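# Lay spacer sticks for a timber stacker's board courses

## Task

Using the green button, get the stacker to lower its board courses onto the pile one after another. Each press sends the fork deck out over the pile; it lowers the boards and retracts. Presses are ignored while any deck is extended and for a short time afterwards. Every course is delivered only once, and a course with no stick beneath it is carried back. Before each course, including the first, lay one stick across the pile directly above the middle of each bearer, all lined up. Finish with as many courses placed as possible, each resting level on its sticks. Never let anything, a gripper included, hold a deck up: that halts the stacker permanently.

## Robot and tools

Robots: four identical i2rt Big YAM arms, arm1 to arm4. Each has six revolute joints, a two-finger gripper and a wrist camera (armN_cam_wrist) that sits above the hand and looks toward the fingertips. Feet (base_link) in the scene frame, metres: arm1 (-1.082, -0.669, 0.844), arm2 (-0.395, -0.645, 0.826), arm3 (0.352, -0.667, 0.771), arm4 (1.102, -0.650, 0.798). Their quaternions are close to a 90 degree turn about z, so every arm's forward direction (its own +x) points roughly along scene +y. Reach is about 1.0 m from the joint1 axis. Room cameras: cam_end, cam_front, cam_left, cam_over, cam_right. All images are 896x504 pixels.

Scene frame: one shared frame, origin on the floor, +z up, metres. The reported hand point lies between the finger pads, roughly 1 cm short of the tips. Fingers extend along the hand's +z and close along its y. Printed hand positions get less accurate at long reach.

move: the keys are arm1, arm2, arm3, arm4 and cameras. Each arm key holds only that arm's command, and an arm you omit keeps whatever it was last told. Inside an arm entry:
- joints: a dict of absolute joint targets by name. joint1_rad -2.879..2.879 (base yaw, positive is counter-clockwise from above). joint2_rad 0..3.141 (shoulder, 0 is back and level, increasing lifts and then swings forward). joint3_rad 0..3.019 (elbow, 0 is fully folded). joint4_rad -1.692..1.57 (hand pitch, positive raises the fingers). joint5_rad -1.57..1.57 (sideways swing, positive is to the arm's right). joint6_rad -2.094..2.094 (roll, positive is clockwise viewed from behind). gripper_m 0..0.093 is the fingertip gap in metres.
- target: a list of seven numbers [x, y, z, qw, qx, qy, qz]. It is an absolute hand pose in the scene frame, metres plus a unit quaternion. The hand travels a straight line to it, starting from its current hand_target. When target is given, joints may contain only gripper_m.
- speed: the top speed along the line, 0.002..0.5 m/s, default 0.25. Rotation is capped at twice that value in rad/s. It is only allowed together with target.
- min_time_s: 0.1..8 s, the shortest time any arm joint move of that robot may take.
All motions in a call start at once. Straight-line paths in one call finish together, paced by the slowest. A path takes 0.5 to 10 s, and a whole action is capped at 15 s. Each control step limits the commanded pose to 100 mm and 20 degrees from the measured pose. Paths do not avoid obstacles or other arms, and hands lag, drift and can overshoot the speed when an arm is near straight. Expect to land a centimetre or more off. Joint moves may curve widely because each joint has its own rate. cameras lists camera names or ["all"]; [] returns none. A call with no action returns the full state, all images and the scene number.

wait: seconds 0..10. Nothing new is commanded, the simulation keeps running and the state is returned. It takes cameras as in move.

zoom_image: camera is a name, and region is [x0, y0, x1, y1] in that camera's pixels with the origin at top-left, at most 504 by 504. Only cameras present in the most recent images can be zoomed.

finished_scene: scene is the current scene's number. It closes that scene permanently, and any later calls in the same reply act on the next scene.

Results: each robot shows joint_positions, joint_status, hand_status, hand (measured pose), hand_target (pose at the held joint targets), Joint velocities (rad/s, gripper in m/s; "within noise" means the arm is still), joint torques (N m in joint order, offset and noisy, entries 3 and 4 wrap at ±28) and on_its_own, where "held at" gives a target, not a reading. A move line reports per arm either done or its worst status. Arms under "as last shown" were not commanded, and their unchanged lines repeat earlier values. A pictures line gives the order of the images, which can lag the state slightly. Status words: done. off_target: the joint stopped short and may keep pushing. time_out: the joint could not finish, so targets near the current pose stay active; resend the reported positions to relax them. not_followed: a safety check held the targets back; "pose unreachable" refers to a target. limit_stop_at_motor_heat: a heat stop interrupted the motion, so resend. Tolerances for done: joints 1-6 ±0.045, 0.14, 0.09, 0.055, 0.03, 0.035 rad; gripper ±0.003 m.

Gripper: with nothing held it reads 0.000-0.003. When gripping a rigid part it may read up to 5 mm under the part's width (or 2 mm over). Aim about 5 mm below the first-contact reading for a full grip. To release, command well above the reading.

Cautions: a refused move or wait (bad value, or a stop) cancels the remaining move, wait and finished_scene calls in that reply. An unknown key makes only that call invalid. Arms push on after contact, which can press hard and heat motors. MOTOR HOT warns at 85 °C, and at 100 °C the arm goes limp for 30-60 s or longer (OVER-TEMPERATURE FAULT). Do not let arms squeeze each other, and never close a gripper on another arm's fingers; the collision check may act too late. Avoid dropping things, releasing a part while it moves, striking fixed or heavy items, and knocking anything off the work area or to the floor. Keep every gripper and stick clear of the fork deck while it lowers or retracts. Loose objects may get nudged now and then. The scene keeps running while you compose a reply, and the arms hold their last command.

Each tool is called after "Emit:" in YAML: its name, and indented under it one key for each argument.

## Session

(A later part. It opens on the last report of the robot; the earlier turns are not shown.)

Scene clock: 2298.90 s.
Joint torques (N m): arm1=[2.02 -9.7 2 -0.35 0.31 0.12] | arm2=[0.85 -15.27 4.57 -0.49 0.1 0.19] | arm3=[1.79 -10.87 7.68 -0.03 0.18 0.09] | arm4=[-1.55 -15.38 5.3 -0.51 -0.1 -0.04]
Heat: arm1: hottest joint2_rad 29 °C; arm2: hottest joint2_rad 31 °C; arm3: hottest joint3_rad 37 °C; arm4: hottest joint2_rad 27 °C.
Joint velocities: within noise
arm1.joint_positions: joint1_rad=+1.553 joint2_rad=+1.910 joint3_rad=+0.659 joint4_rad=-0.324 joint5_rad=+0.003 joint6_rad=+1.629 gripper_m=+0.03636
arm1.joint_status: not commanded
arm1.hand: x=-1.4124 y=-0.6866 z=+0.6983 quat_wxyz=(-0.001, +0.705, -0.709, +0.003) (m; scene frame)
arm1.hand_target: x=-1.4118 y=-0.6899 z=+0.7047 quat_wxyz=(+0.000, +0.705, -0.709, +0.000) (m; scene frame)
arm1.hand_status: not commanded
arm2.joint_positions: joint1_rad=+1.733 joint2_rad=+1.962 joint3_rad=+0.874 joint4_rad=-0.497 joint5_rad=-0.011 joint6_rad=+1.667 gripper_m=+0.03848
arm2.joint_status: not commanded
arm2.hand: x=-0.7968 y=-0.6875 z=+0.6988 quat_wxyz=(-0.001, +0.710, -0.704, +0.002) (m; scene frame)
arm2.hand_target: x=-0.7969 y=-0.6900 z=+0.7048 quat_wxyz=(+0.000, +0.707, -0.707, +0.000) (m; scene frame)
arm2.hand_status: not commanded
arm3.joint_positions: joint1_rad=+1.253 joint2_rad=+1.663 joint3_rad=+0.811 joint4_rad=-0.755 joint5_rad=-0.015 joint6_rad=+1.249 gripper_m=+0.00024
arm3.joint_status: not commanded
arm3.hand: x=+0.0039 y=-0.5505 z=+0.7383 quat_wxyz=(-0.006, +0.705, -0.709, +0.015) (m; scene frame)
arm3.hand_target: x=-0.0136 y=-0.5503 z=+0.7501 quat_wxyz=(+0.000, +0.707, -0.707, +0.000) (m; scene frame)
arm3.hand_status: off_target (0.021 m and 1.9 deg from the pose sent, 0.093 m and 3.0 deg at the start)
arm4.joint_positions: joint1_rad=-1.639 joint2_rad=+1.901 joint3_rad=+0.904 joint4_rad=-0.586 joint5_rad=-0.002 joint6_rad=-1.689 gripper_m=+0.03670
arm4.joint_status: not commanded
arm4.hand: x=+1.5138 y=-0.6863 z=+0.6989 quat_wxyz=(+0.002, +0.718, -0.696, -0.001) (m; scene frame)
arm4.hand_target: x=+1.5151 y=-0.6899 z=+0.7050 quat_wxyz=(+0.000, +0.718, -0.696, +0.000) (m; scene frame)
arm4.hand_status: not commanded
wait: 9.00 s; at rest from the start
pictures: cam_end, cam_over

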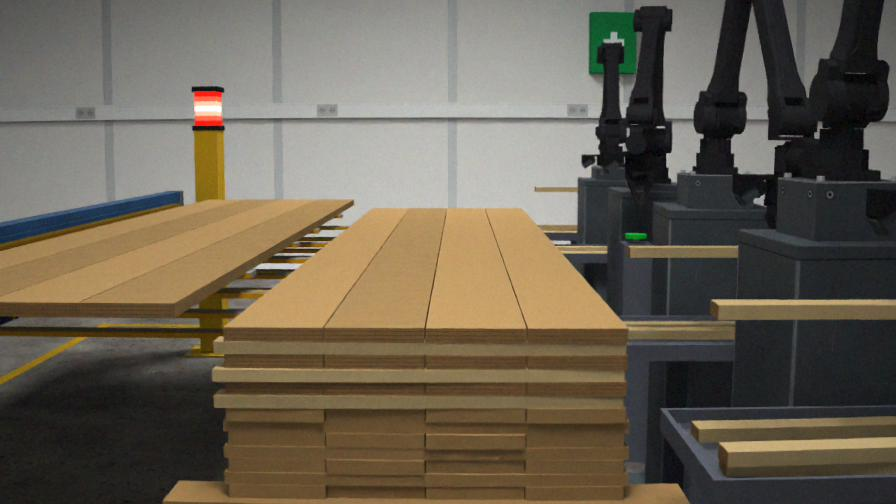

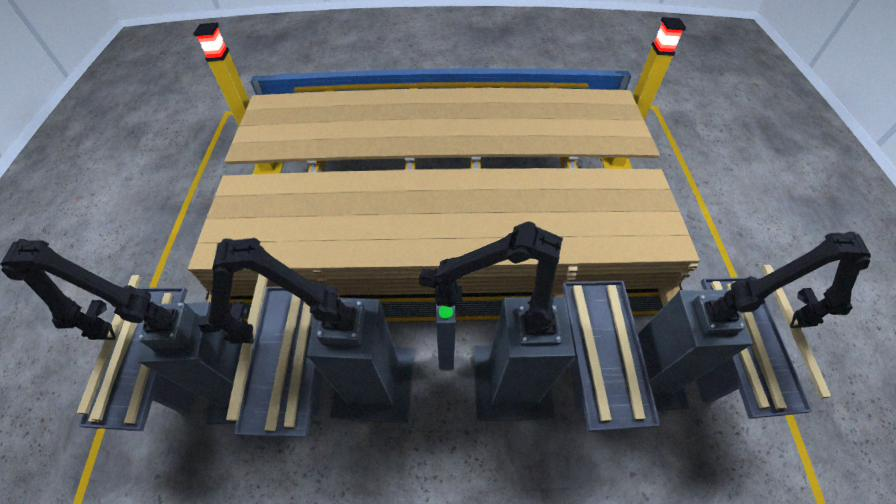

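Emit:
move:
  arm3: {"target": [0.19, -0.42, 0.92, 0.0, 0.7071, -0.7071, 0.0], "speed": 0.25, "joints": {"gripper_m": 0.06}}
  arm1: {"target": [-1.36, -0.50, 0.85, 0.0, 0.7071, -0.7071, 0.0], "speed": 0.2}
  arm2: {"target": [-0.74, -0.50, 0.85, 0.0, 0.7071, -0.7071, 0.0], "speed": 0.2}
  arm4: {"target": [1.40, -0.50, 0.85, 0.0, 0.7071, -0.7071, 0.0], "speed": 0.2}

Emit:
move:
  arm3: {"target": [0.66, -0.36, 0.97, 0.0, 0.7071, -0.7071, 0.0], "speed": 0.25}
  cameras: ["cam_over", "cam_front", "cam_end"]

Scene clock: 2314.27 s.
Joint torques (N m): arm1=[0.62 -6.77 9.01 -0.36 0.07 -0.12] | arm2=[-0.38 -12.04 12.3 -0.57 -0.08 -0.1] | arm3=[-0.26 -5.42 11.22 0.01 -0.02 -0.09] | arm4=[0.38 -10.52 9.69 -0.54 0.02 0.1]
Heat: arm1: hottest joint2_rad 29 °C; arm2: hottest joint2_rad 31 °C; arm3: hottest joint3_rad 37 °C; arm4: hottest joint2_rad 27 °C.
move: arm1 off_target; arm2 off_target; arm3 off_target; arm4 off_target
Joint velocities: within noise
arm1.joint_positions: joint1_rad=+0.970 joint2_rad=+1.467 joint3_rad=+0.643 joint4_rad=-0.807 joint5_rad=+0.009 joint6_rad=+1.040 gripper_m=+0.03636
arm1.joint_status: not commanded
arm1.hand: x=-1.3355 y=-0.5184 z=+0.8295 quat_wxyz=(-0.010, +0.707, -0.707, +0.031) (m; scene frame)
arm1.hand_target: x=-1.3590 y=-0.5005 z=+0.8503 quat_wxyz=(-0.001, +0.707, -0.707, +0.000) (m; scene frame)
arm1.hand_status: off_target (0.037 m and 3.7 deg from the pose sent, 0.246 m and 0.5 deg at the start)
arm2.joint_positions: joint1_rad=+1.241 joint2_rad=+1.568 joint3_rad=+0.807 joint4_rad=-0.882 joint5_rad=+0.001 joint6_rad=+1.188 gripper_m=+0.03848
arm2.joint_status: not commanded
arm2.hand: x=-0.7162 y=-0.5132 z=+0.8292 quat_wxyz=(-0.013, +0.705, -0.709, +0.027) (m; scene frame)
arm2.hand_target: x=-0.7389 y=-0.5004 z=+0.8504 quat_wxyz=(+0.000, +0.707, -0.707, +0.000) (m; scene frame)
arm2.hand_status: off_target (0.034 m and 3.5 deg from the pose sent, 0.247 m and 0.5 deg at the start)
arm3.joint_positions: joint1_rad=+0.598 joint2_rad=+1.166 joint3_rad=+0.818 joint4_rad=-1.276 joint5_rad=-0.004 joint6_rad=+0.584 gripper_m=+0.05989
arm3.joint_status: all done
arm3.hand: x=+0.1957 y=-0.4349 z=+0.9015 quat_wxyz=(+0.002, +0.708, -0.705, +0.021) (m; scene frame)
arm3.hand_target: x=+0.1904 y=-0.4205 z=+0.9199 quat_wxyz=(+0.000, +0.707, -0.707, +0.000) (m; scene frame)
arm3.hand_status: off_target (0.024 m and 2.4 deg from the pose sent, 0.291 m and 1.9 deg at the start)
arm4.joint_positions: joint1_rad=-1.104 joint2_rad=+1.405 joint3_rad=+0.758 joint4_rad=-0.960 joint5_rad=-0.009 joint6_rad=-1.117 gripper_m=+0.03670
arm4.joint_status: not commanded
arm4.hand: x=+1.3908 y=-0.5091 z=+0.8365 quat_wxyz=(+0.014, +0.705, -0.709, -0.006) (m; scene frame)
arm4.hand_target: x=+1.3997 y=-0.5001 z=+0.8500 quat_wxyz=(+0.000, +0.707, -0.707, +0.000) (m; scene frame)
arm4.hand_status: off_target (0.019 m and 1.8 deg from the pose sent, 0.266 m and 1.8 deg at the start)
pictures: none

Scene clock: 2317.17 s.
Joint torques (N m): arm1=[0.32 -6.83 9.02 -0.55 0.07 -0.11] | arm2=[-0.38 -12.1 12.3 -0.55 -0.08 -0.09] | arm3=[0.26 -8.59 11.82 -0.02 -0.11 -0.11] | arm4=[0.44 -10.52 9.69 -0.51 0.03 0.11]
Heat: arm1: hottest joint2_rad 29 °C; arm2: hottest joint2_rad 31 °C; arm3: hottest joint3_rad 37 °C; arm4: hottest joint2_rad 27 °C.
move: arm3 off_target
Joint velocities: within noise
arm1, arm2, arm4: as last shown
arm1.hand: x=-1.3356 y=-0.5185 z=+0.8295 quat_wxyz=(-0.010, +0.707, -0.707, +0.031) (m; scene frame)
arm1.hand_target: x=-1.3590 y=-0.5005 z=+0.8503 quat_wxyz=(+0.000, +0.707, -0.707, +0.000) (m; scene frame)
arm3.joint_positions: joint1_rad=-0.760 joint2_rad=+1.476 joint3_rad=+1.264 joint4_rad=-1.384 joint5_rad=+0.012 joint6_rad=-0.769 gripper_m=+0.05989
arm3.joint_status: not commanded
arm3.hand: x=+0.6462 y=-0.3689 z=+0.9608 quat_wxyz=(+0.008, +0.707, -0.707, +0.002) (m; scene frame)
arm3.hand_target: x=+0.6595 y=-0.3604 z=+0.9699 quat_wxyz=(+0.000, +0.707, -0.707, +0.000) (m; scene frame)
arm3.hand_status: off_target (0.019 m and 0.9 deg from the pose sent, 0.475 m and 2.5 deg at the start)
pictures: cam_end, cam_front, cam_over

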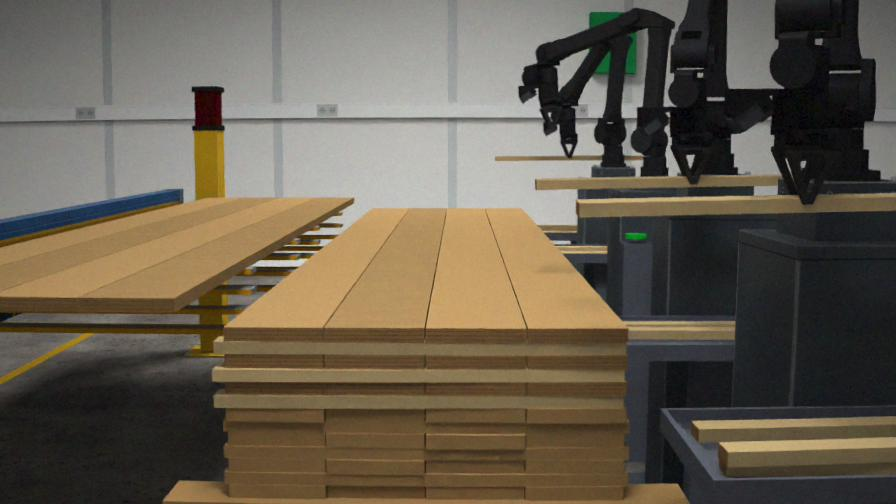

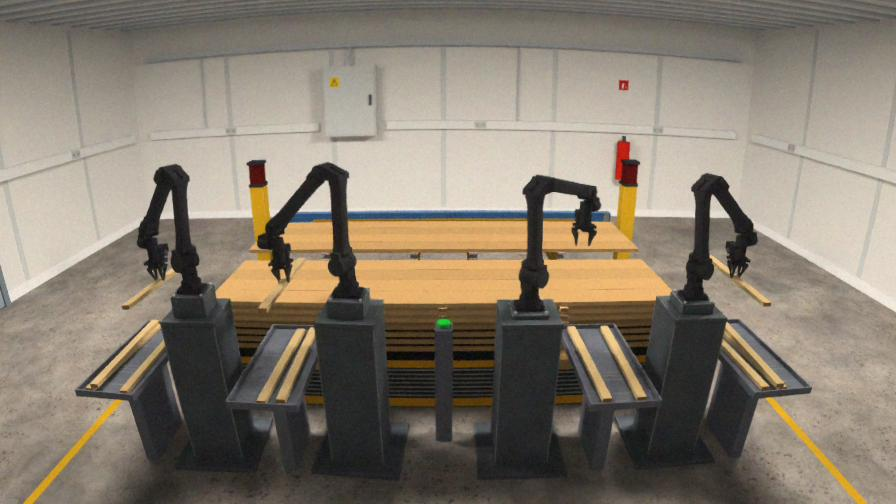

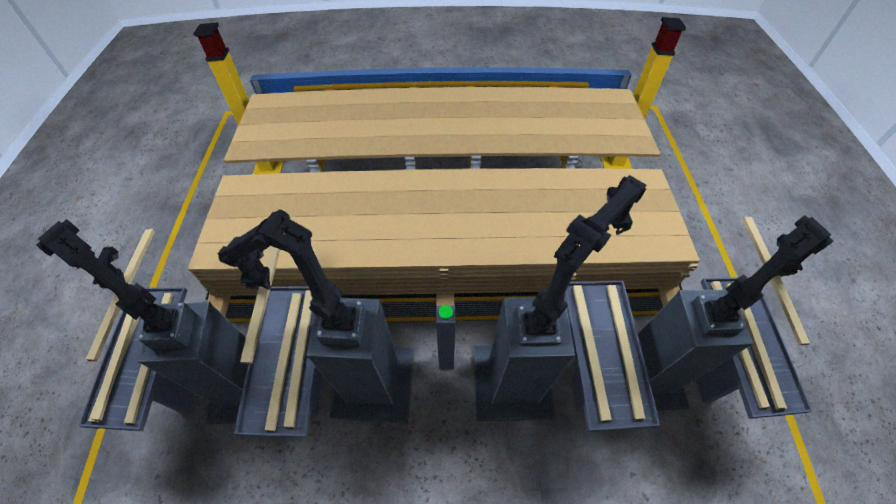

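Emit:
move:
  arm3: {"target": [0.66, -0.69, 0.75, 0.0, 0.7071, -0.7071, 0.0], "speed": 0.25}
  arm1: {"target": [-1.30, -0.30, 0.88, 0.0, 0.7071, -0.7071, 0.0], "speed": 0.2}
  arm2: {"target": [-0.70, -0.30, 0.88, 0.0, 0.7071, -0.7071, 0.0], "speed": 0.2}
  arm4: {"target": [1.31, -0.30, 0.88, 0.0, 0.7071, -0.7071, 0.0], "speed": 0.2}
  cameras: ["cam_over", "arm3_cam_wrist"]

Scene clock: 2334.07 s.
Joint torques (N m): arm1=[0.62 -8.53 10.4 -0.46 0.05 -0.1] | arm2=[-0.15 -13.63 14.05 -0.51 -0.04 -0.1] | arm3=[-0.15 -5.3 5.56 0.76 -0.13 -0.15] | arm4=[0.15 -10.75 11.79 -0.49 0.05 0.1]
Heat: arm1: hottest joint3_rad 29 °C; arm2: hottest joint3_rad 31 °C; arm3: hottest joint3_rad 40 °C; arm4: hottest joint2_rad 26 °C.
move: arm1 off_target; arm2 off_target; arm3 done; arm4 off_target
Joint velocities: within noise
arm1.joint_positions: joint1_rad=+0.472 joint2_rad=+1.629 joint3_rad=+0.954 joint4_rad=-0.945 joint5_rad=+0.006 joint6_rad=+0.547 gripper_m=+0.03636
arm1.joint_status: not commanded
arm1.hand: x=-1.2868 y=-0.3278 z=+0.8600 quat_wxyz=(+0.005, +0.706, -0.708, +0.027) (m; scene frame)
arm1.hand_target: x=-1.2992 y=-0.3013 z=+0.8808 quat_wxyz=(+0.000, +0.707, -0.707, +0.000) (m; scene frame)
arm1.hand_status: off_target (0.037 m and 3.2 deg from the pose sent, 0.227 m and 3.7 deg at the start)
arm2.joint_positions: joint1_rad=+0.792 joint2_rad=+1.699 joint3_rad=+1.084 joint4_rad=-1.018 joint5_rad=+0.005 joint6_rad=+0.742 gripper_m=+0.03848
arm2.joint_status: not commanded
arm2.hand: x=-0.6846 y=-0.3222 z=+0.8611 quat_wxyz=(+0.000, +0.704, -0.709, +0.025) (m; scene frame)
arm2.hand_target: x=-0.6990 y=-0.3009 z=+0.8805 quat_wxyz=(+0.000, +0.707, -0.707, +0.000) (m; scene frame)
arm2.hand_status: off_target (0.033 m and 2.9 deg from the pose sent, 0.220 m and 3.5 deg at the start)
arm3.joint_positions: joint1_rad=-1.614 joint2_rad=+1.463 joint3_rad=+0.633 joint4_rad=-0.733 joint5_rad=+0.016 joint6_rad=-1.628 gripper_m=+0.05989
arm3.joint_status: not commanded
arm3.hand: x=+0.6599 y=-0.6859 z=+0.7557 quat_wxyz=(-0.002, +0.709, -0.705, +0.004) (m; scene frame)
arm3.hand_target: x=+0.6598 y=-0.6898 z=+0.7502 quat_wxyz=(+0.000, +0.707, -0.707, +0.000) (m; scene frame)
arm3.hand_status: done (0.007 m and 0.6 deg from the pose sent, 0.384 m and 0.9 deg at the start)
arm4.joint_positions: joint1_rad=-0.534 joint2_rad=+1.510 joint3_rad=+0.977 joint4_rad=-1.062 joint5_rad=-0.011 joint6_rad=-0.550 gripper_m=+0.03670
arm4.joint_status: not commanded
arm4.hand: x=+1.3041 y=-0.3173 z=+0.8685 quat_wxyz=(+0.012, +0.706, -0.708, +0.002) (m; scene frame)
arm4.hand_target: x=+1.3097 y=-0.3004 z=+0.8802 quat_wxyz=(+0.000, +0.707, -0.707, +0.000) (m; scene frame)
arm4.hand_status: off_target (0.022 m and 1.3 deg from the pose sent, 0.228 m and 1.8 deg at the start)
pictures: arm3_cam_wrist, cam_over

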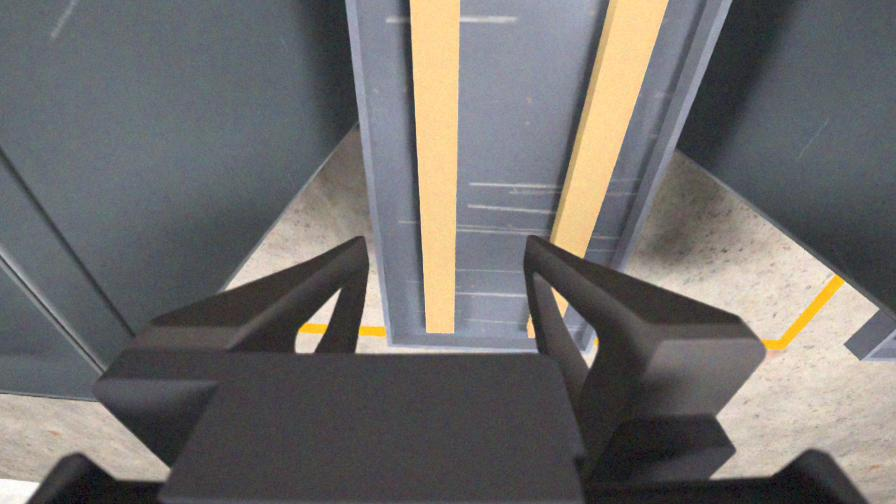

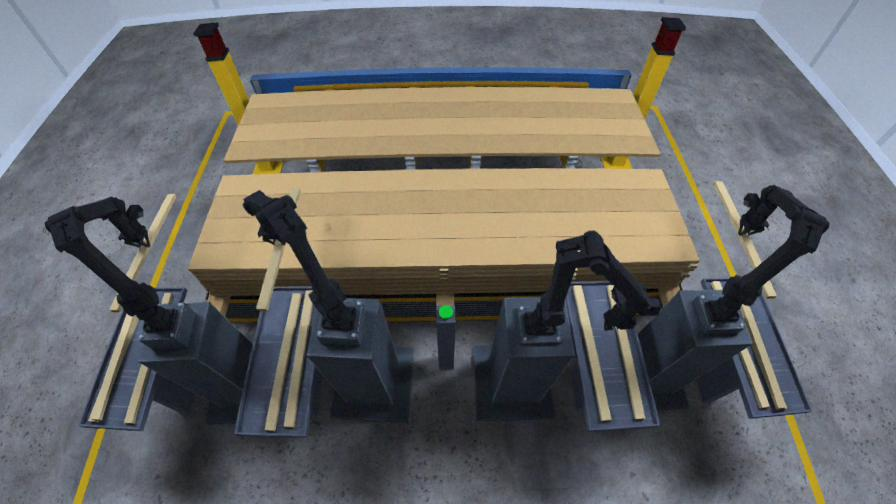

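Emit:
move:
  arm3: {"target": [0.643, -0.69, 0.655, 0.0, 0.7071, -0.7071, 0.0], "speed": 0.15}
  arm1: {"target": [-1.212, 0.03, 0.80, -0.03, 0.709, -0.705, -0.03], "speed": 0.2}
  arm2: {"target": [-0.615, 0.03, 0.80, -0.026, 0.7082, -0.7061, -0.026], "speed": 0.2}
  arm4: {"target": [1.209, 0.01, 0.78, -0.013, 0.708, -0.706, -0.013], "speed": 0.2}
  cameras: ["cam_over", "cam_end", "arm3_cam_wrist"]

Scene clock: 2362.07 s.
Joint torques (N m): arm1=[0.73 -18.43 12 -0.16 0.11 -0.1] | arm2=[0.26 -23.41 15.6 -0.36 0.02 -0.09] | arm3=[-0.03 -6.3 2.56 0.77 -0.14 -0.11] | arm4=[-0.32 -21.25 12.3 -0.39 0.07 0.11]
Heat: arm1: hottest joint3_rad 33 °C; arm2: hottest joint3_rad 37 °C; arm3: hottest joint3_rad 37 °C; arm4: hottest joint3_rad 30 °C.
move: arm1 off_target; arm2 off_target; arm3 done; arm4 off_target
Joint velocities: within noise
arm1.joint_positions: joint1_rad=+0.122 joint2_rad=+2.347 joint3_rad=+1.866 joint4_rad=-1.072 joint5_rad=+0.017 joint6_rad=+0.194 gripper_m=+0.03636
arm1.joint_status: not commanded
arm1.hand: x=-1.2093 y=-0.0030 z=+0.7684 quat_wxyz=(-0.010, +0.707, -0.707, +0.000) (m; scene frame)
arm1.hand_target: x=-1.2115 y=+0.0274 z=+0.8012 quat_wxyz=(-0.031, +0.708, -0.704, -0.030) (m; scene frame)
arm1.hand_status: off_target (0.046 m and 4.1 deg from the pose sent, 0.370 m and 7.7 deg at the start)
arm2.joint_positions: joint1_rad=+0.386 joint2_rad=+2.353 joint3_rad=+1.915 joint4_rad=-1.132 joint5_rad=+0.030 joint6_rad=+0.334 gripper_m=+0.03848
arm2.joint_status: not commanded
arm2.hand: x=-0.6101 y=+0.0035 z=+0.7743 quat_wxyz=(-0.012, +0.705, -0.709, +0.000) (m; scene frame)
arm2.hand_target: x=-0.6143 y=+0.0283 z=+0.8009 quat_wxyz=(-0.027, +0.708, -0.706, -0.027) (m; scene frame)
arm2.hand_status: off_target (0.037 m and 3.4 deg from the pose sent, 0.364 m and 6.6 deg at the start)
arm3.joint_positions: joint1_rad=-1.622 joint2_rad=+1.735 joint3_rad=+0.547 joint4_rad=-0.368 joint5_rad=+0.016 joint6_rad=-1.637 gripper_m=+0.05989
arm3.joint_status: not commanded
arm3.hand: x=+0.6483 y=-0.6865 z=+0.6617 quat_wxyz=(-0.004, +0.709, -0.705, +0.006) (m; scene frame)
arm3.hand_target: x=+0.6429 y=-0.6898 z=+0.6553 quat_wxyz=(+0.000, +0.707, -0.707, +0.000) (m; scene frame)
arm3.hand_status: done (0.009 m and 0.9 deg from the pose sent, 0.102 m and 0.6 deg at the start)
arm4.joint_positions: joint1_rad=-0.153 joint2_rad=+2.222 joint3_rad=+1.770 joint4_rad=-1.102 joint5_rad=-0.017 joint6_rad=-0.175 gripper_m=+0.03670
arm4.joint_status: not commanded
arm4.hand: x=+1.2105 y=-0.0064 z=+0.7717 quat_wxyz=(-0.003, +0.708, -0.706, -0.007) (m; scene frame)
arm4.hand_target: x=+1.2087 y=+0.0094 z=+0.7802 quat_wxyz=(-0.013, +0.708, -0.706, -0.013) (m; scene frame)
arm4.hand_status: off_target (0.018 m and 1.3 deg from the pose sent, 0.352 m and 3.3 deg at the start)
pictures: arm3_cam_wrist, cam_end, cam_over

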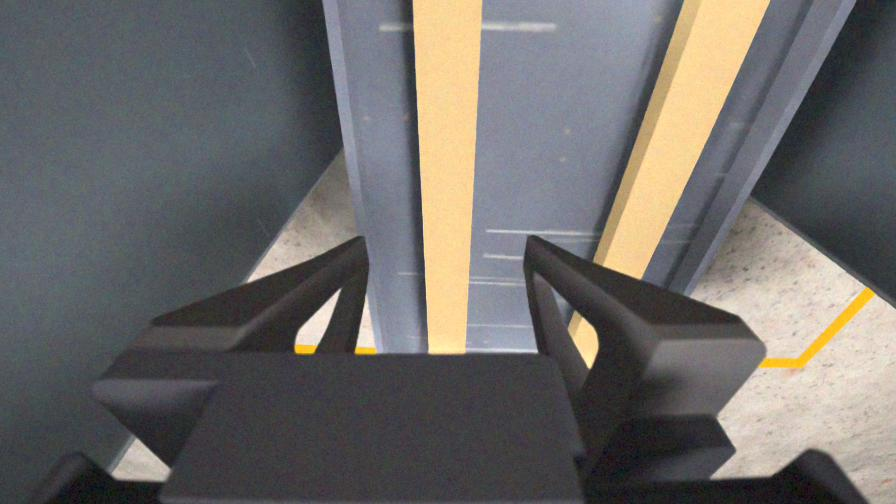

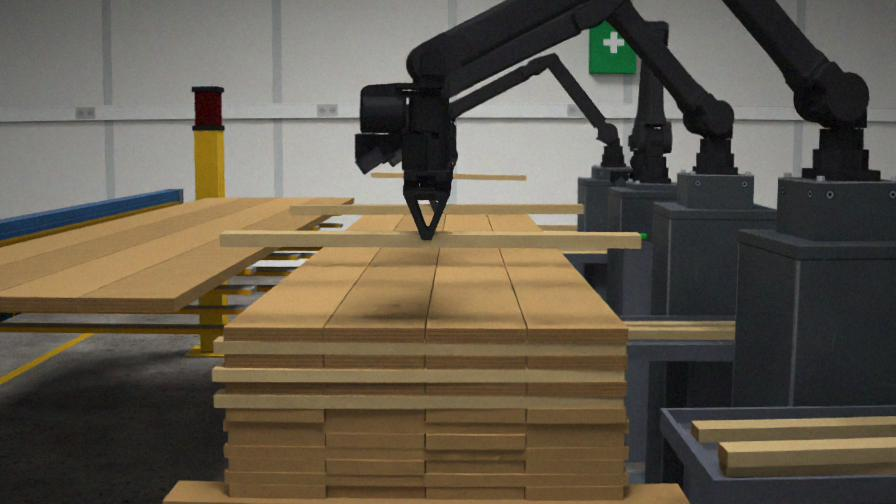

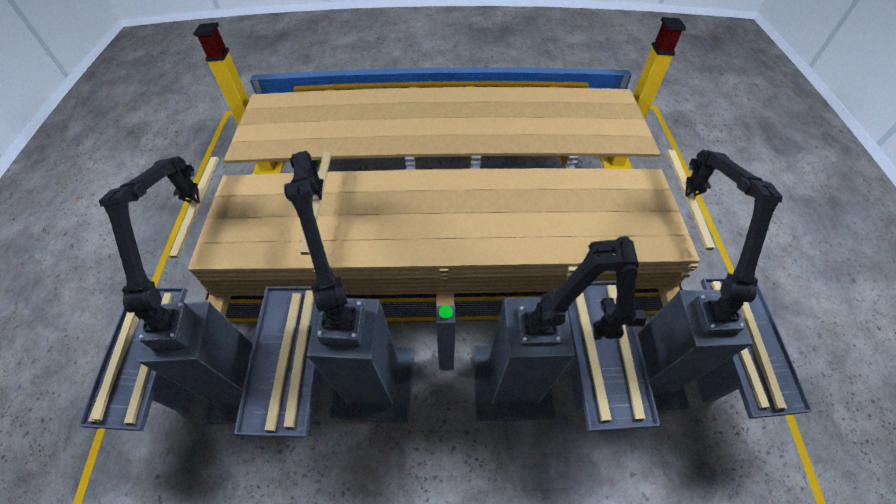

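Emit:
move:
  arm3: {"target": [0.645, -0.69, 0.565, 0.0, 0.7071, -0.7071, 0.0], "speed": 0.12}
  arm1: {"target": [-1.196, 0.033, 0.745, -0.033, 0.709, -0.705, -0.033], "speed": 0.1}
  arm2: {"target": [-0.602, 0.033, 0.745, -0.030, 0.7082, -0.7061, -0.030], "speed": 0.1}
  arm4: {"target": [1.205, 0.01, 0.72, -0.013, 0.708, -0.706, -0.013], "speed": 0.1}

Emit:
move:
  arm3: {"target": [0.647, -0.69, 0.516, 0.0, 0.7071, -0.7071, 0.0], "speed": 0.1}
  arm1: {"target": [-1.196, 0.033, 0.71, -0.033, 0.709, -0.705, -0.033], "speed": 0.1}
  arm2: {"target": [-0.602, 0.033, 0.71, -0.030, 0.7082, -0.7061, -0.030], "speed": 0.1}
  arm4: {"target": [1.205, 0.01, 0.69, -0.013, 0.708, -0.706, -0.013], "speed": 0.1}
  cameras: ["cam_over", "cam_end", "arm3_cam_wrist"]

Emit:
zoom_image:
  camera: "cam_end"
  region: [200, 170, 650, 350]

Emit:
zoom_image:
  camera: "cam_over"
  region: [170, 150, 350, 290]

Emit:
zoom_image:
  camera: "cam_over"
  region: [580, 150, 760, 290]

Scene clock: 2389.33 s.
Joint torques (N m): arm1=[0.38 -19.31 10 0.95 0.08 -0.1] | arm2=[-0.21 -24.18 11.59 0.54 0.09 -0.09] | arm3=[-0.09 -7.77 0.84 0.76 -0.13 -0.1] | arm4=[0.38 -21.77 9.44 0.55 0.07 0.11]
Heat: arm1: hottest joint3_rad 36 °C; arm2: hottest joint3_rad 42 °C; arm3: hottest joint3_rad 34 °C; arm4: hottest joint2_rad 30 °C.
move: arm1 off_target; arm2 off_target; arm3 done; arm4 off_target
Joint velocities: within noise
arm1.joint_positions: joint1_rad=+0.105 joint2_rad=+2.422 joint3_rad=+1.866 joint4_rad=-0.996 joint5_rad=+0.017 joint6_rad=+0.171 gripper_m=+0.03636
arm1.joint_status: not commanded
arm1.hand: x=-1.1981 y=+0.0006 z=+0.7193 quat_wxyz=(-0.011, +0.709, -0.705, +0.000) (m; scene frame)
arm1.hand_target: x=-1.1954 y=+0.0311 z=+0.7464 quat_wxyz=(-0.033, +0.708, -0.704, -0.033) (m; scene frame)
arm1.hand_status: off_target (0.041 m and 4.5 deg from the pose sent, 0.045 m and 4.6 deg at the start)
arm2.joint_positions: joint1_rad=+0.373 joint2_rad=+2.419 joint3_rad=+1.915 joint4_rad=-1.041 joint5_rad=+0.031 joint6_rad=+0.315 gripper_m=+0.03848
arm2.joint_status: not commanded
arm2.hand: x=-0.6049 y=+0.0145 z=+0.7305 quat_wxyz=(-0.018, +0.707, -0.707, -0.010) (m; scene frame)
arm2.hand_target: x=-0.6016 y=+0.0324 z=+0.7454 quat_wxyz=(-0.030, +0.707, -0.706, -0.030) (m; scene frame)
arm2.hand_status: off_target (0.024 m and 2.7 deg from the pose sent, 0.042 m and 4.1 deg at the start)
arm3.joint_positions: joint1_rad=-1.626 joint2_rad=+2.075 joint3_rad=+0.579 joint4_rad=-0.070 joint5_rad=+0.016 joint6_rad=-1.640 gripper_m=+0.05989
arm3.joint_status: not commanded
arm3.hand: x=+0.6452 y=-0.6862 z=+0.5713 quat_wxyz=(+0.000, +0.709, -0.705, +0.003) (m; scene frame)
arm3.hand_target: x=+0.6448 y=-0.6899 z=+0.5652 quat_wxyz=(+0.000, +0.707, -0.707, +0.000) (m; scene frame)
arm3.hand_status: done (0.007 m and 0.4 deg from the pose sent, 0.097 m and 0.9 deg at the start)
arm4.joint_positions: joint1_rad=-0.153 joint2_rad=+2.301 joint3_rad=+1.770 joint4_rad=-1.021 joint5_rad=-0.017 joint6_rad=-0.168 gripper_m=+0.03670
arm4.joint_status: not commanded
arm4.hand: x=+1.2120 y=-0.0008 z=+0.7217 quat_wxyz=(-0.004, +0.706, -0.708, -0.008) (m; scene frame)
arm4.hand_target: x=+1.2048 y=+0.0097 z=+0.7202 quat_wxyz=(-0.013, +0.708, -0.706, -0.013) (m; scene frame)
arm4.hand_status: off_target (0.013 m and 1.2 deg from the pose sent, 0.055 m and 1.3 deg at the start)
pictures: none

Scene clock: 2390.63 s.
Joint torques (N m): arm1=[0.44 -19.72 9.72 0.95 0.09 -0.11] | arm2=[-0.26 -25.05 10.89 0.51 0.09 -0.09] | arm3=[-0.03 -8.59 -0.25 0.77 -0.13 -0.1] | arm4=[0.38 -22.07 8.73 0.57 0.08 0.11]
Heat: arm1: hottest joint3_rad 36 °C; arm2: hottest joint3_rad 42 °C; arm3: hottest joint3_rad 34 °C; arm4: hottest joint2_rad 30 °C.
move: arm1 off_target; arm2 off_target; arm3 done; arm4 off_target
Joint velocities: within noise
arm1.joint_positions: joint1_rad=+0.105 joint2_rad=+2.481 joint3_rad=+1.866 joint4_rad=-0.942 joint5_rad=+0.017 joint6_rad=+0.171 gripper_m=+0.03636
arm1.joint_status: not commanded
arm1.hand: x=-1.1976 y=-0.0023 z=+0.6807 quat_wxyz=(-0.009, +0.709, -0.705, +0.002) (m; scene frame)
arm1.hand_target: x=-1.1953 y=+0.0309 z=+0.7116 quat_wxyz=(-0.034, +0.708, -0.704, -0.033) (m; scene frame)
arm1.hand_status: off_target (0.046 m and 4.9 deg from the pose sent, 0.034 m and 4.5 deg at the start)
arm2.joint_positions: joint1_rad=+0.373 joint2_rad=+2.475 joint3_rad=+1.915 joint4_rad=-0.986 joint5_rad=+0.031 joint6_rad=+0.314 gripper_m=+0.03848
arm2.joint_status: not commanded
arm2.hand: x=-0.6052 y=+0.0145 z=+0.6935 quat_wxyz=(-0.018, +0.707, -0.707, -0.010) (m; scene frame)
arm2.hand_target: x=-0.6017 y=+0.0325 z=+0.7105 quat_wxyz=(-0.030, +0.707, -0.706, -0.030) (m; scene frame)
arm2.hand_status: off_target (0.025 m and 2.7 deg from the pose sent, 0.028 m and 2.6 deg at the start)
arm3.joint_positions: joint1_rad=-1.627 joint2_rad=+2.254 joint3_rad=+0.639 joint4_rad=+0.051 joint5_rad=+0.016 joint6_rad=-1.642 gripper_m=+0.05989
arm3.joint_status: not commanded
arm3.hand: x=+0.6499 y=-0.6863 z=+0.5228 quat_wxyz=(-0.001, +0.709, -0.705, +0.004) (m; scene frame)
arm3.hand_target: x=+0.6468 y=-0.6898 z=+0.5162 quat_wxyz=(+0.000, +0.707, -0.707, +0.000) (m; scene frame)
arm3.hand_status: done (0.008 m and 0.5 deg from the pose sent, 0.055 m and 0.4 deg at the start)
arm4.joint_positions: joint1_rad=-0.153 joint2_rad=+2.348 joint3_rad=+1.770 joint4_rad=-0.971 joint5_rad=-0.017 joint6_rad=-0.168 gripper_m=+0.03670
arm4.joint_status: not commanded
arm4.hand: x=+1.2126 y=+0.0012 z=+0.6922 quat_wxyz=(-0.006, +0.706, -0.708, -0.009) (m; scene frame)
arm4.hand_target: x=+1.2048 y=+0.0098 z=+0.6902 quat_wxyz=(-0.013, +0.708, -0.706, -0.013) (m; scene frame)
arm4.hand_status: off_target (0.012 m and 1.0 deg from the pose sent, 0.034 m and 1.2 deg at the start)
pictures: arm3_cam_wrist, cam_end, cam_over

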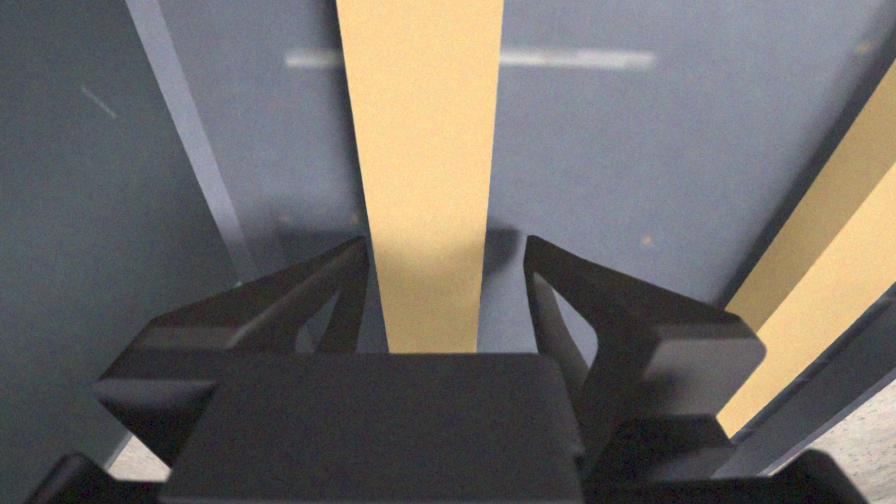

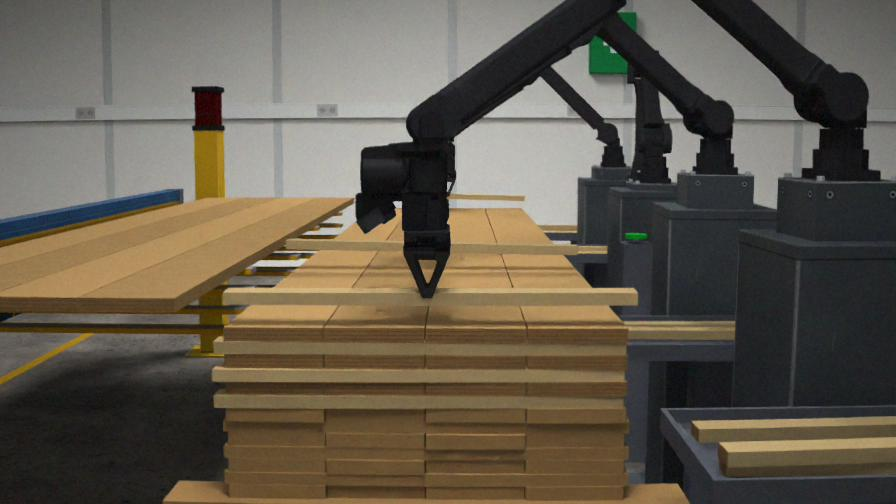

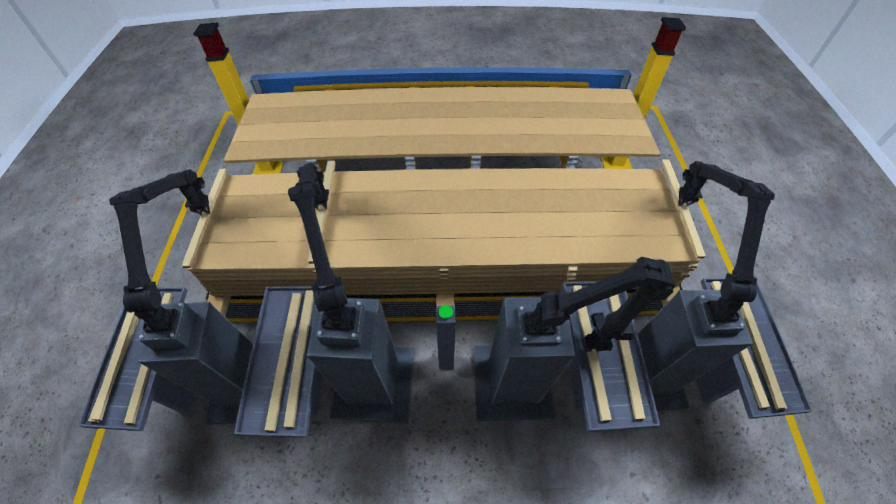

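Scaled by 1.120.

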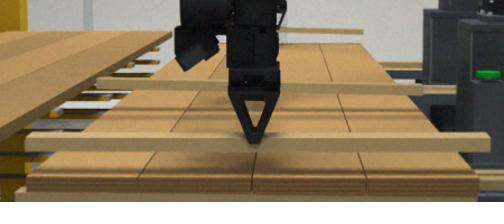

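Scaled by 2.800.

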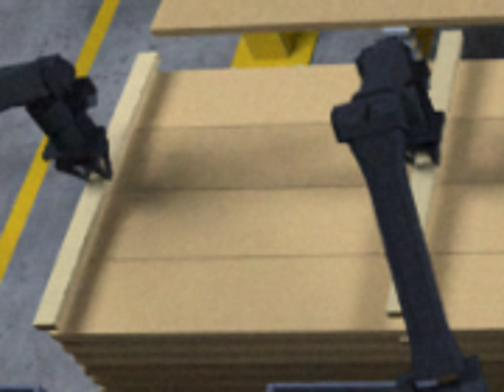

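Scaled by 2.800.

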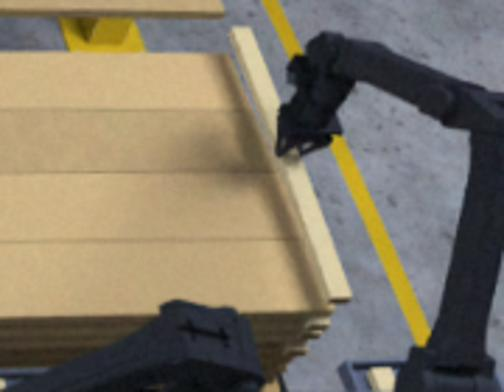

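Emit:
zoom_image:
  camera: "cam_end"
  region: [270, 190, 600, 310]

Emit:
move:
  arm3: {"target": [0.634, -0.69, 0.514, 0.0, 0.7071, -0.7071, 0.0], "speed": 0.06}
  arm1: {"target": [-1.196, 0.045, 0.687, -0.034, 0.7148, -0.6993, -0.034], "speed": 0.06}
  arm2: {"target": [-0.602, 0.028, 0.687, -0.028, 0.709, -0.705, -0.028], "speed": 0.06}
  arm4: {"target": [1.199, 0.01, 0.668, -0.013, 0.712, -0.702, -0.013], "speed": 0.06}
  cameras: ["cam_over", "cam_end", "arm3_cam_wrist"]

Emit:
zoom_image:
  camera: "cam_end"
  region: [200, 200, 430, 330]

Emit:
zoom_image:
  camera: "cam_end"
  region: [430, 200, 660, 330]

Emit:
zoom_image:
  camera: "cam_over"
  region: [170, 150, 350, 290]

Emit:
zoom_image:
  camera: "cam_over"
  region: [580, 150, 760, 290]

Scaled by 1.527.

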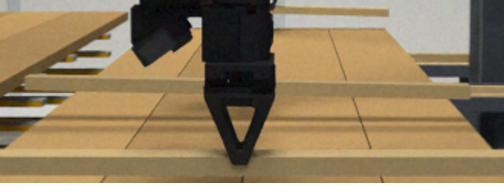

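Scene clock: 2439.43 s.
Joint torques (N m): arm1=[0.38 -19.6 10.96 0.76 0.08 -0.09] | arm2=[-0.15 -24.41 9.51 0.55 0.02 -0.09] | arm3=[-0.03 -8.41 -1.36 0.79 -0.13 -0.1] | arm4=[0.26 -22.07 8.35 0.59 0.08 0.09]
Heat: arm1: hottest joint3_rad 36 °C; arm2: hottest joint3_rad 38 °C; arm3: hottest joint3_rad 31 °C; arm4: hottest joint2_rad 33 °C.
move: arm1 off_target; arm2 off_target; arm3 off_target; arm4 off_target
Joint velocities: within noise
arm1.joint_positions: joint1_rad=+0.103 joint2_rad=+2.536 joint3_rad=+1.904 joint4_rad=-0.932 joint5_rad=+0.017 joint6_rad=+0.151 gripper_m=+0.03636
arm1.joint_status: not commanded
arm1.hand: x=-1.1969 y=+0.0014 z=+0.6562 quat_wxyz=(-0.007, +0.715, -0.699, +0.005) (m; scene frame)
arm1.hand_target: x=-1.1952 y=+0.0420 z=+0.6894 quat_wxyz=(-0.035, +0.714, -0.699, -0.034) (m; scene frame)
arm1.hand_status: off_target (0.053 m and 5.5 deg from the pose sent, 0.048 m and 5.1 deg at the start)
arm2.joint_positions: joint1_rad=+0.373 joint2_rad=+2.497 joint3_rad=+1.915 joint4_rad=-0.951 joint5_rad=+0.031 joint6_rad=+0.313 gripper_m=+0.03848
arm2.joint_status: not commanded
arm2.hand: x=-0.6062 y=+0.0170 z=+0.6790 quat_wxyz=(-0.021, +0.707, -0.706, -0.016) (m; scene frame)
arm2.hand_target: x=-0.6018 y=+0.0279 z=+0.6873 quat_wxyz=(-0.028, +0.708, -0.705, -0.028) (m; scene frame)
arm2.hand_status: off_target (0.014 m and 1.6 deg from the pose sent, 0.015 m and 2.4 deg at the start)
arm3.joint_positions: joint1_rad=-1.631 joint2_rad=+2.264 joint3_rad=+0.622 joint4_rad=+0.091 joint5_rad=+0.016 joint6_rad=-1.645 gripper_m=+0.05989
arm3.joint_status: not commanded
arm3.hand: x=+0.6450 y=-0.6870 z=+0.5205 quat_wxyz=(-0.005, +0.709, -0.705, +0.008) (m; scene frame)
arm3.hand_target: x=+0.6339 y=-0.6897 z=+0.5144 quat_wxyz=(+0.000, +0.707, -0.707, +0.000) (m; scene frame)
arm3.hand_status: off_target (0.013 m and 1.2 deg from the pose sent, 0.019 m and 0.5 deg at the start)
arm4.joint_positions: joint1_rad=-0.143 joint2_rad=+2.378 joint3_rad=+1.770 joint4_rad=-0.936 joint5_rad=-0.016 joint6_rad=-0.168 gripper_m=+0.03670
arm4.joint_status: not commanded
arm4.hand: x=+1.2063 y=+0.0035 z=+0.6729 quat_wxyz=(-0.008, +0.710, -0.704, -0.010) (m; scene frame)
arm4.hand_target: x=+1.1990 y=+0.0098 z=+0.6683 quat_wxyz=(-0.013, +0.712, -0.702, -0.013) (m; scene frame)
arm4.hand_status: off_target (0.011 m and 0.8 deg from the pose sent, 0.029 m and 1.4 deg at the start)
pictures: arm3_cam_wrist, cam_end, cam_over

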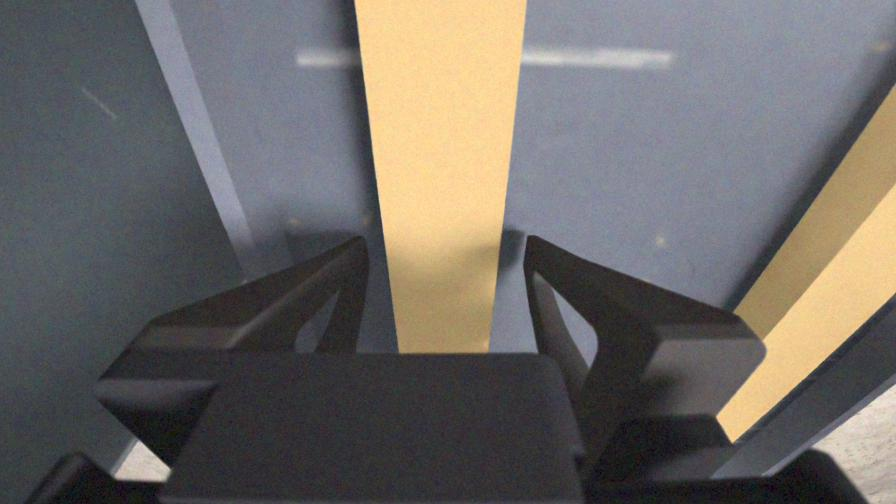

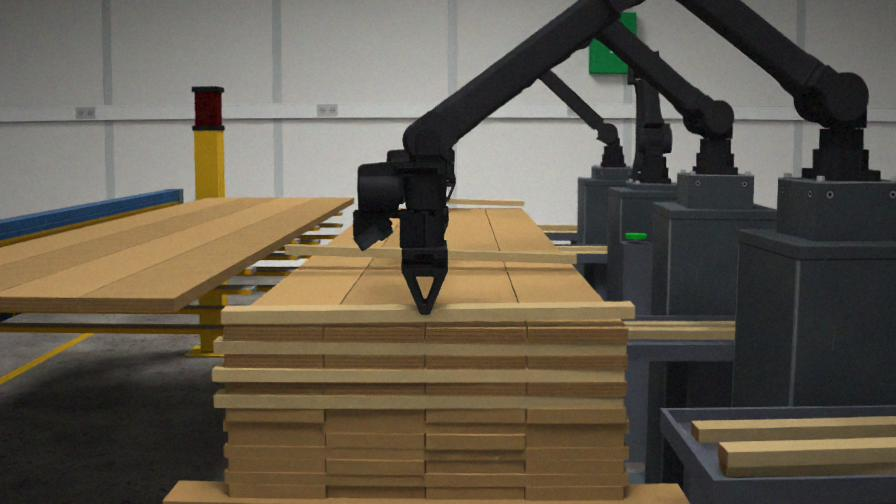

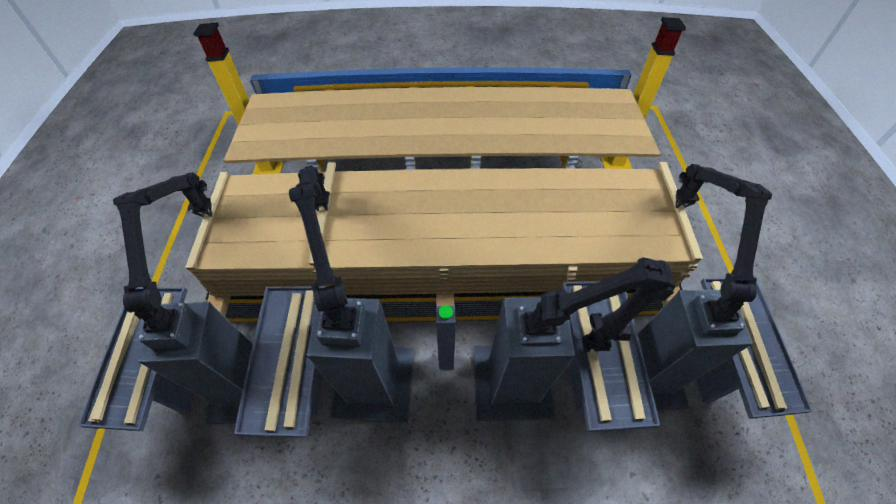

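Scaled by 2.191.

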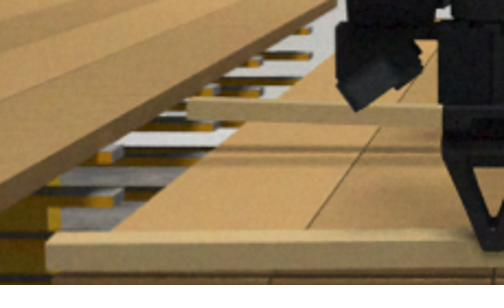

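Scaled by 2.191.

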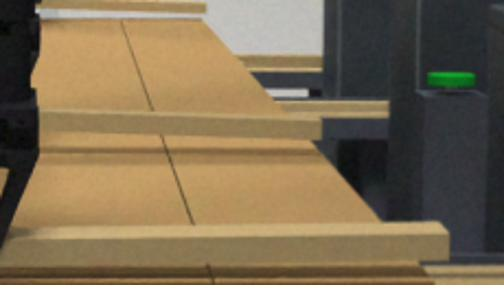

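Scaled by 2.800.

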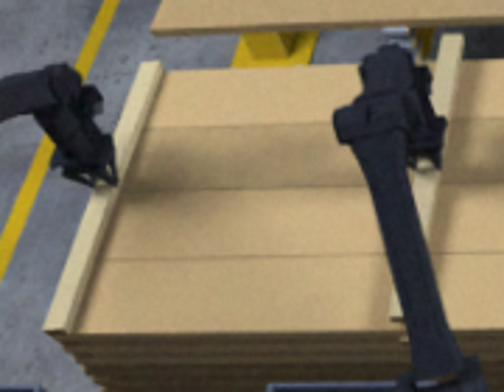

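Scaled by 2.800.

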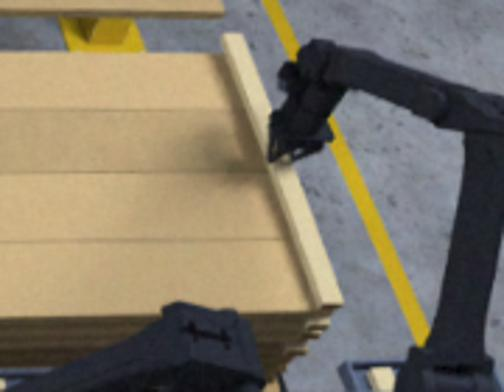

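Emit:
move:
  arm3: {"joints": {"gripper_m": 0.025}}
  arm1: {"target": [-1.196, 0.056, 0.684, -0.039, 0.7148, -0.6983, -0.039], "speed": 0.05}
  arm2: {"target": [-0.600, 0.016, 0.677, -0.020, 0.709, -0.705, -0.020], "speed": 0.05}
  arm4: {"target": [1.199, 0.01, 0.656, -0.013, 0.712, -0.702, -0.013], "speed": 0.05}
  cameras: ["cam_over", "cam_end", "arm3_cam_wrist"]

Emit:
zoom_image:
  camera: "cam_end"
  region: [200, 200, 430, 330]

Emit:
zoom_image:
  camera: "cam_end"
  region: [430, 200, 660, 330]

Scene clock: 2479.33 s.
Joint torques (N m): arm1=[0.21 -19.49 11.1 0.65 0.14 -0.11] | arm2=[-0.09 -24.23 8.68 0.53 -0.15 -0.08] | arm3=[-0.09 -8.41 -1.32 0.76 -0.13 -0.1] | arm4=[0.26 -21.95 8.4 0.59 0.08 0.09]
Heat: arm1: hottest joint2_rad 37 °C; arm2: hottest joint3_rad 35 °C; arm3: hottest joint3_rad 30 °C; arm4: hottest joint2_rad 30 °C.
move: arm1 off_target; arm2 done; arm3 off_target; arm4 off_target
Joint velocities: within noise
arm1.joint_positions: joint1_rad=+0.102 joint2_rad=+2.558 joint3_rad=+1.946 joint4_rad=-0.932 joint5_rad=+0.017 joint6_rad=+0.148 gripper_m=+0.03636
arm1.joint_status: not commanded
arm1.hand: x=-1.1987 y=+0.0144 z=+0.6550 quat_wxyz=(-0.013, +0.716, -0.698, -0.003) (m; scene frame)
arm1.hand_target: x=-1.1951 y=+0.0531 z=+0.6861 quat_wxyz=(-0.040, +0.714, -0.698, -0.039) (m; scene frame)
arm1.hand_status: off_target (0.051 m and 5.1 deg from the pose sent, 0.061 m and 6.3 deg at the start)
arm2.joint_positions: joint1_rad=+0.373 joint2_rad=+2.497 joint3_rad=+1.890 joint4_rad=-0.941 joint5_rad=+0.028 joint6_rad=+0.313 gripper_m=+0.03848
arm2.joint_status: not commanded
arm2.hand: x=-0.6038 y=+0.0084 z=+0.6709 quat_wxyz=(-0.016, +0.707, -0.706, -0.010) (m; scene frame)
arm2.hand_target: x=-0.5999 y=+0.0160 z=+0.6772 quat_wxyz=(-0.020, +0.709, -0.705, -0.020) (m; scene frame)
arm2.hand_status: done (0.010 m and 1.3 deg from the pose sent, 0.007 m and 0.6 deg at the start)
arm3.joint_positions: joint1_rad=-1.631 joint2_rad=+2.264 joint3_rad=+0.621 joint4_rad=+0.092 joint5_rad=+0.016 joint6_rad=-1.645 gripper_m=+0.03661
arm3.joint_status: gripper_m off_target (ended at +0.03664, target +0.02500)
arm3.hand: x=+0.6447 y=-0.6869 z=+0.5206 quat_wxyz=(-0.006, +0.709, -0.705, +0.008) (m; scene frame)
arm3.hand_target: x=+0.6339 y=-0.6897 z=+0.5145 quat_wxyz=(+0.000, +0.707, -0.707, +0.000) (m; scene frame)
arm3.hand_status: not commanded
arm4.joint_positions: joint1_rad=-0.143 joint2_rad=+2.396 joint3_rad=+1.770 joint4_rad=-0.917 joint5_rad=-0.016 joint6_rad=-0.168 gripper_m=+0.03670
arm4.joint_status: not commanded
arm4.hand: x=+1.2064 y=+0.0035 z=+0.6617 quat_wxyz=(-0.008, +0.710, -0.704, -0.010) (m; scene frame)
arm4.hand_target: x=+1.1990 y=+0.0098 z=+0.6562 quat_wxyz=(-0.013, +0.712, -0.702, -0.013) (m; scene frame)
arm4.hand_status: off_target (0.011 m and 0.8 deg from the pose sent, 0.019 m and 0.8 deg at the start)
pictures: arm3_cam_wrist, cam_end, cam_over

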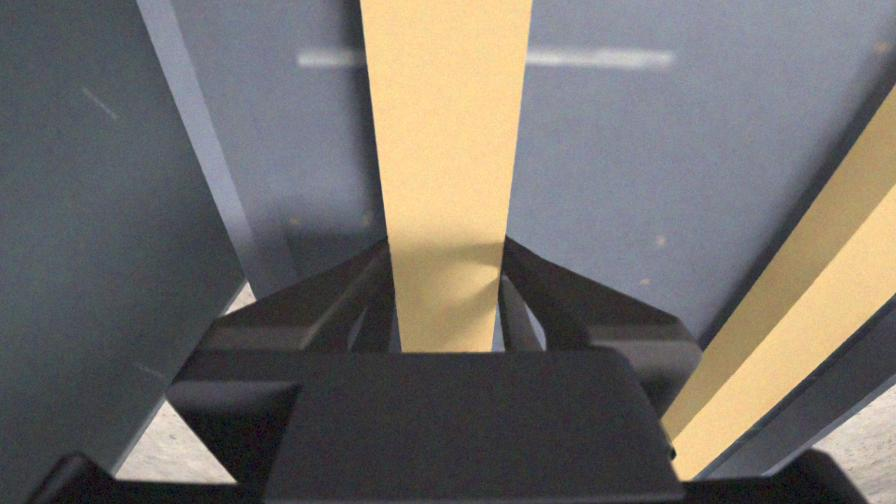

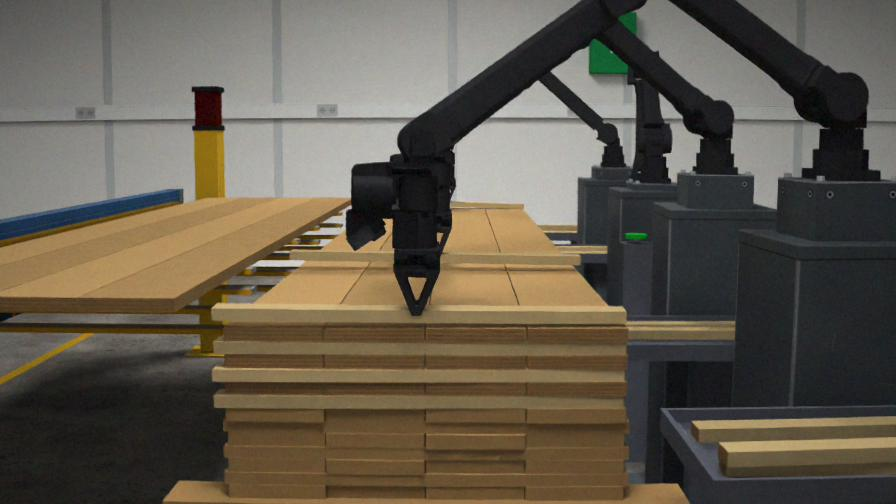

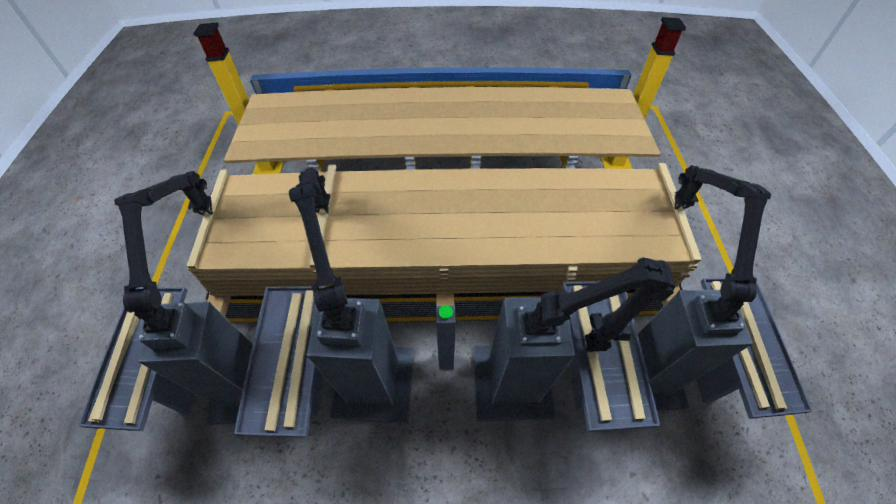

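Scaled by 2.191.

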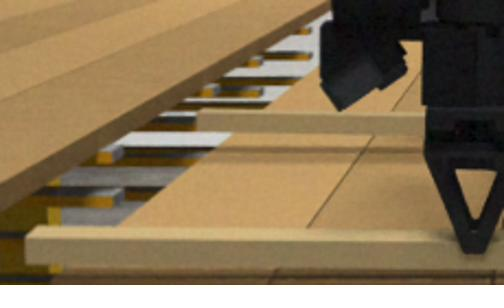

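Scaled by 2.191.

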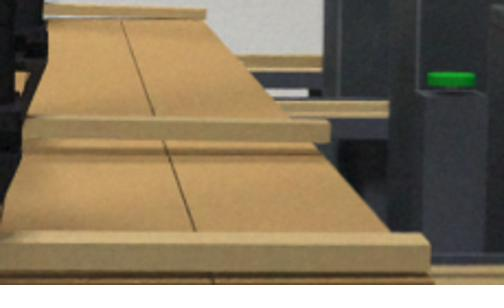

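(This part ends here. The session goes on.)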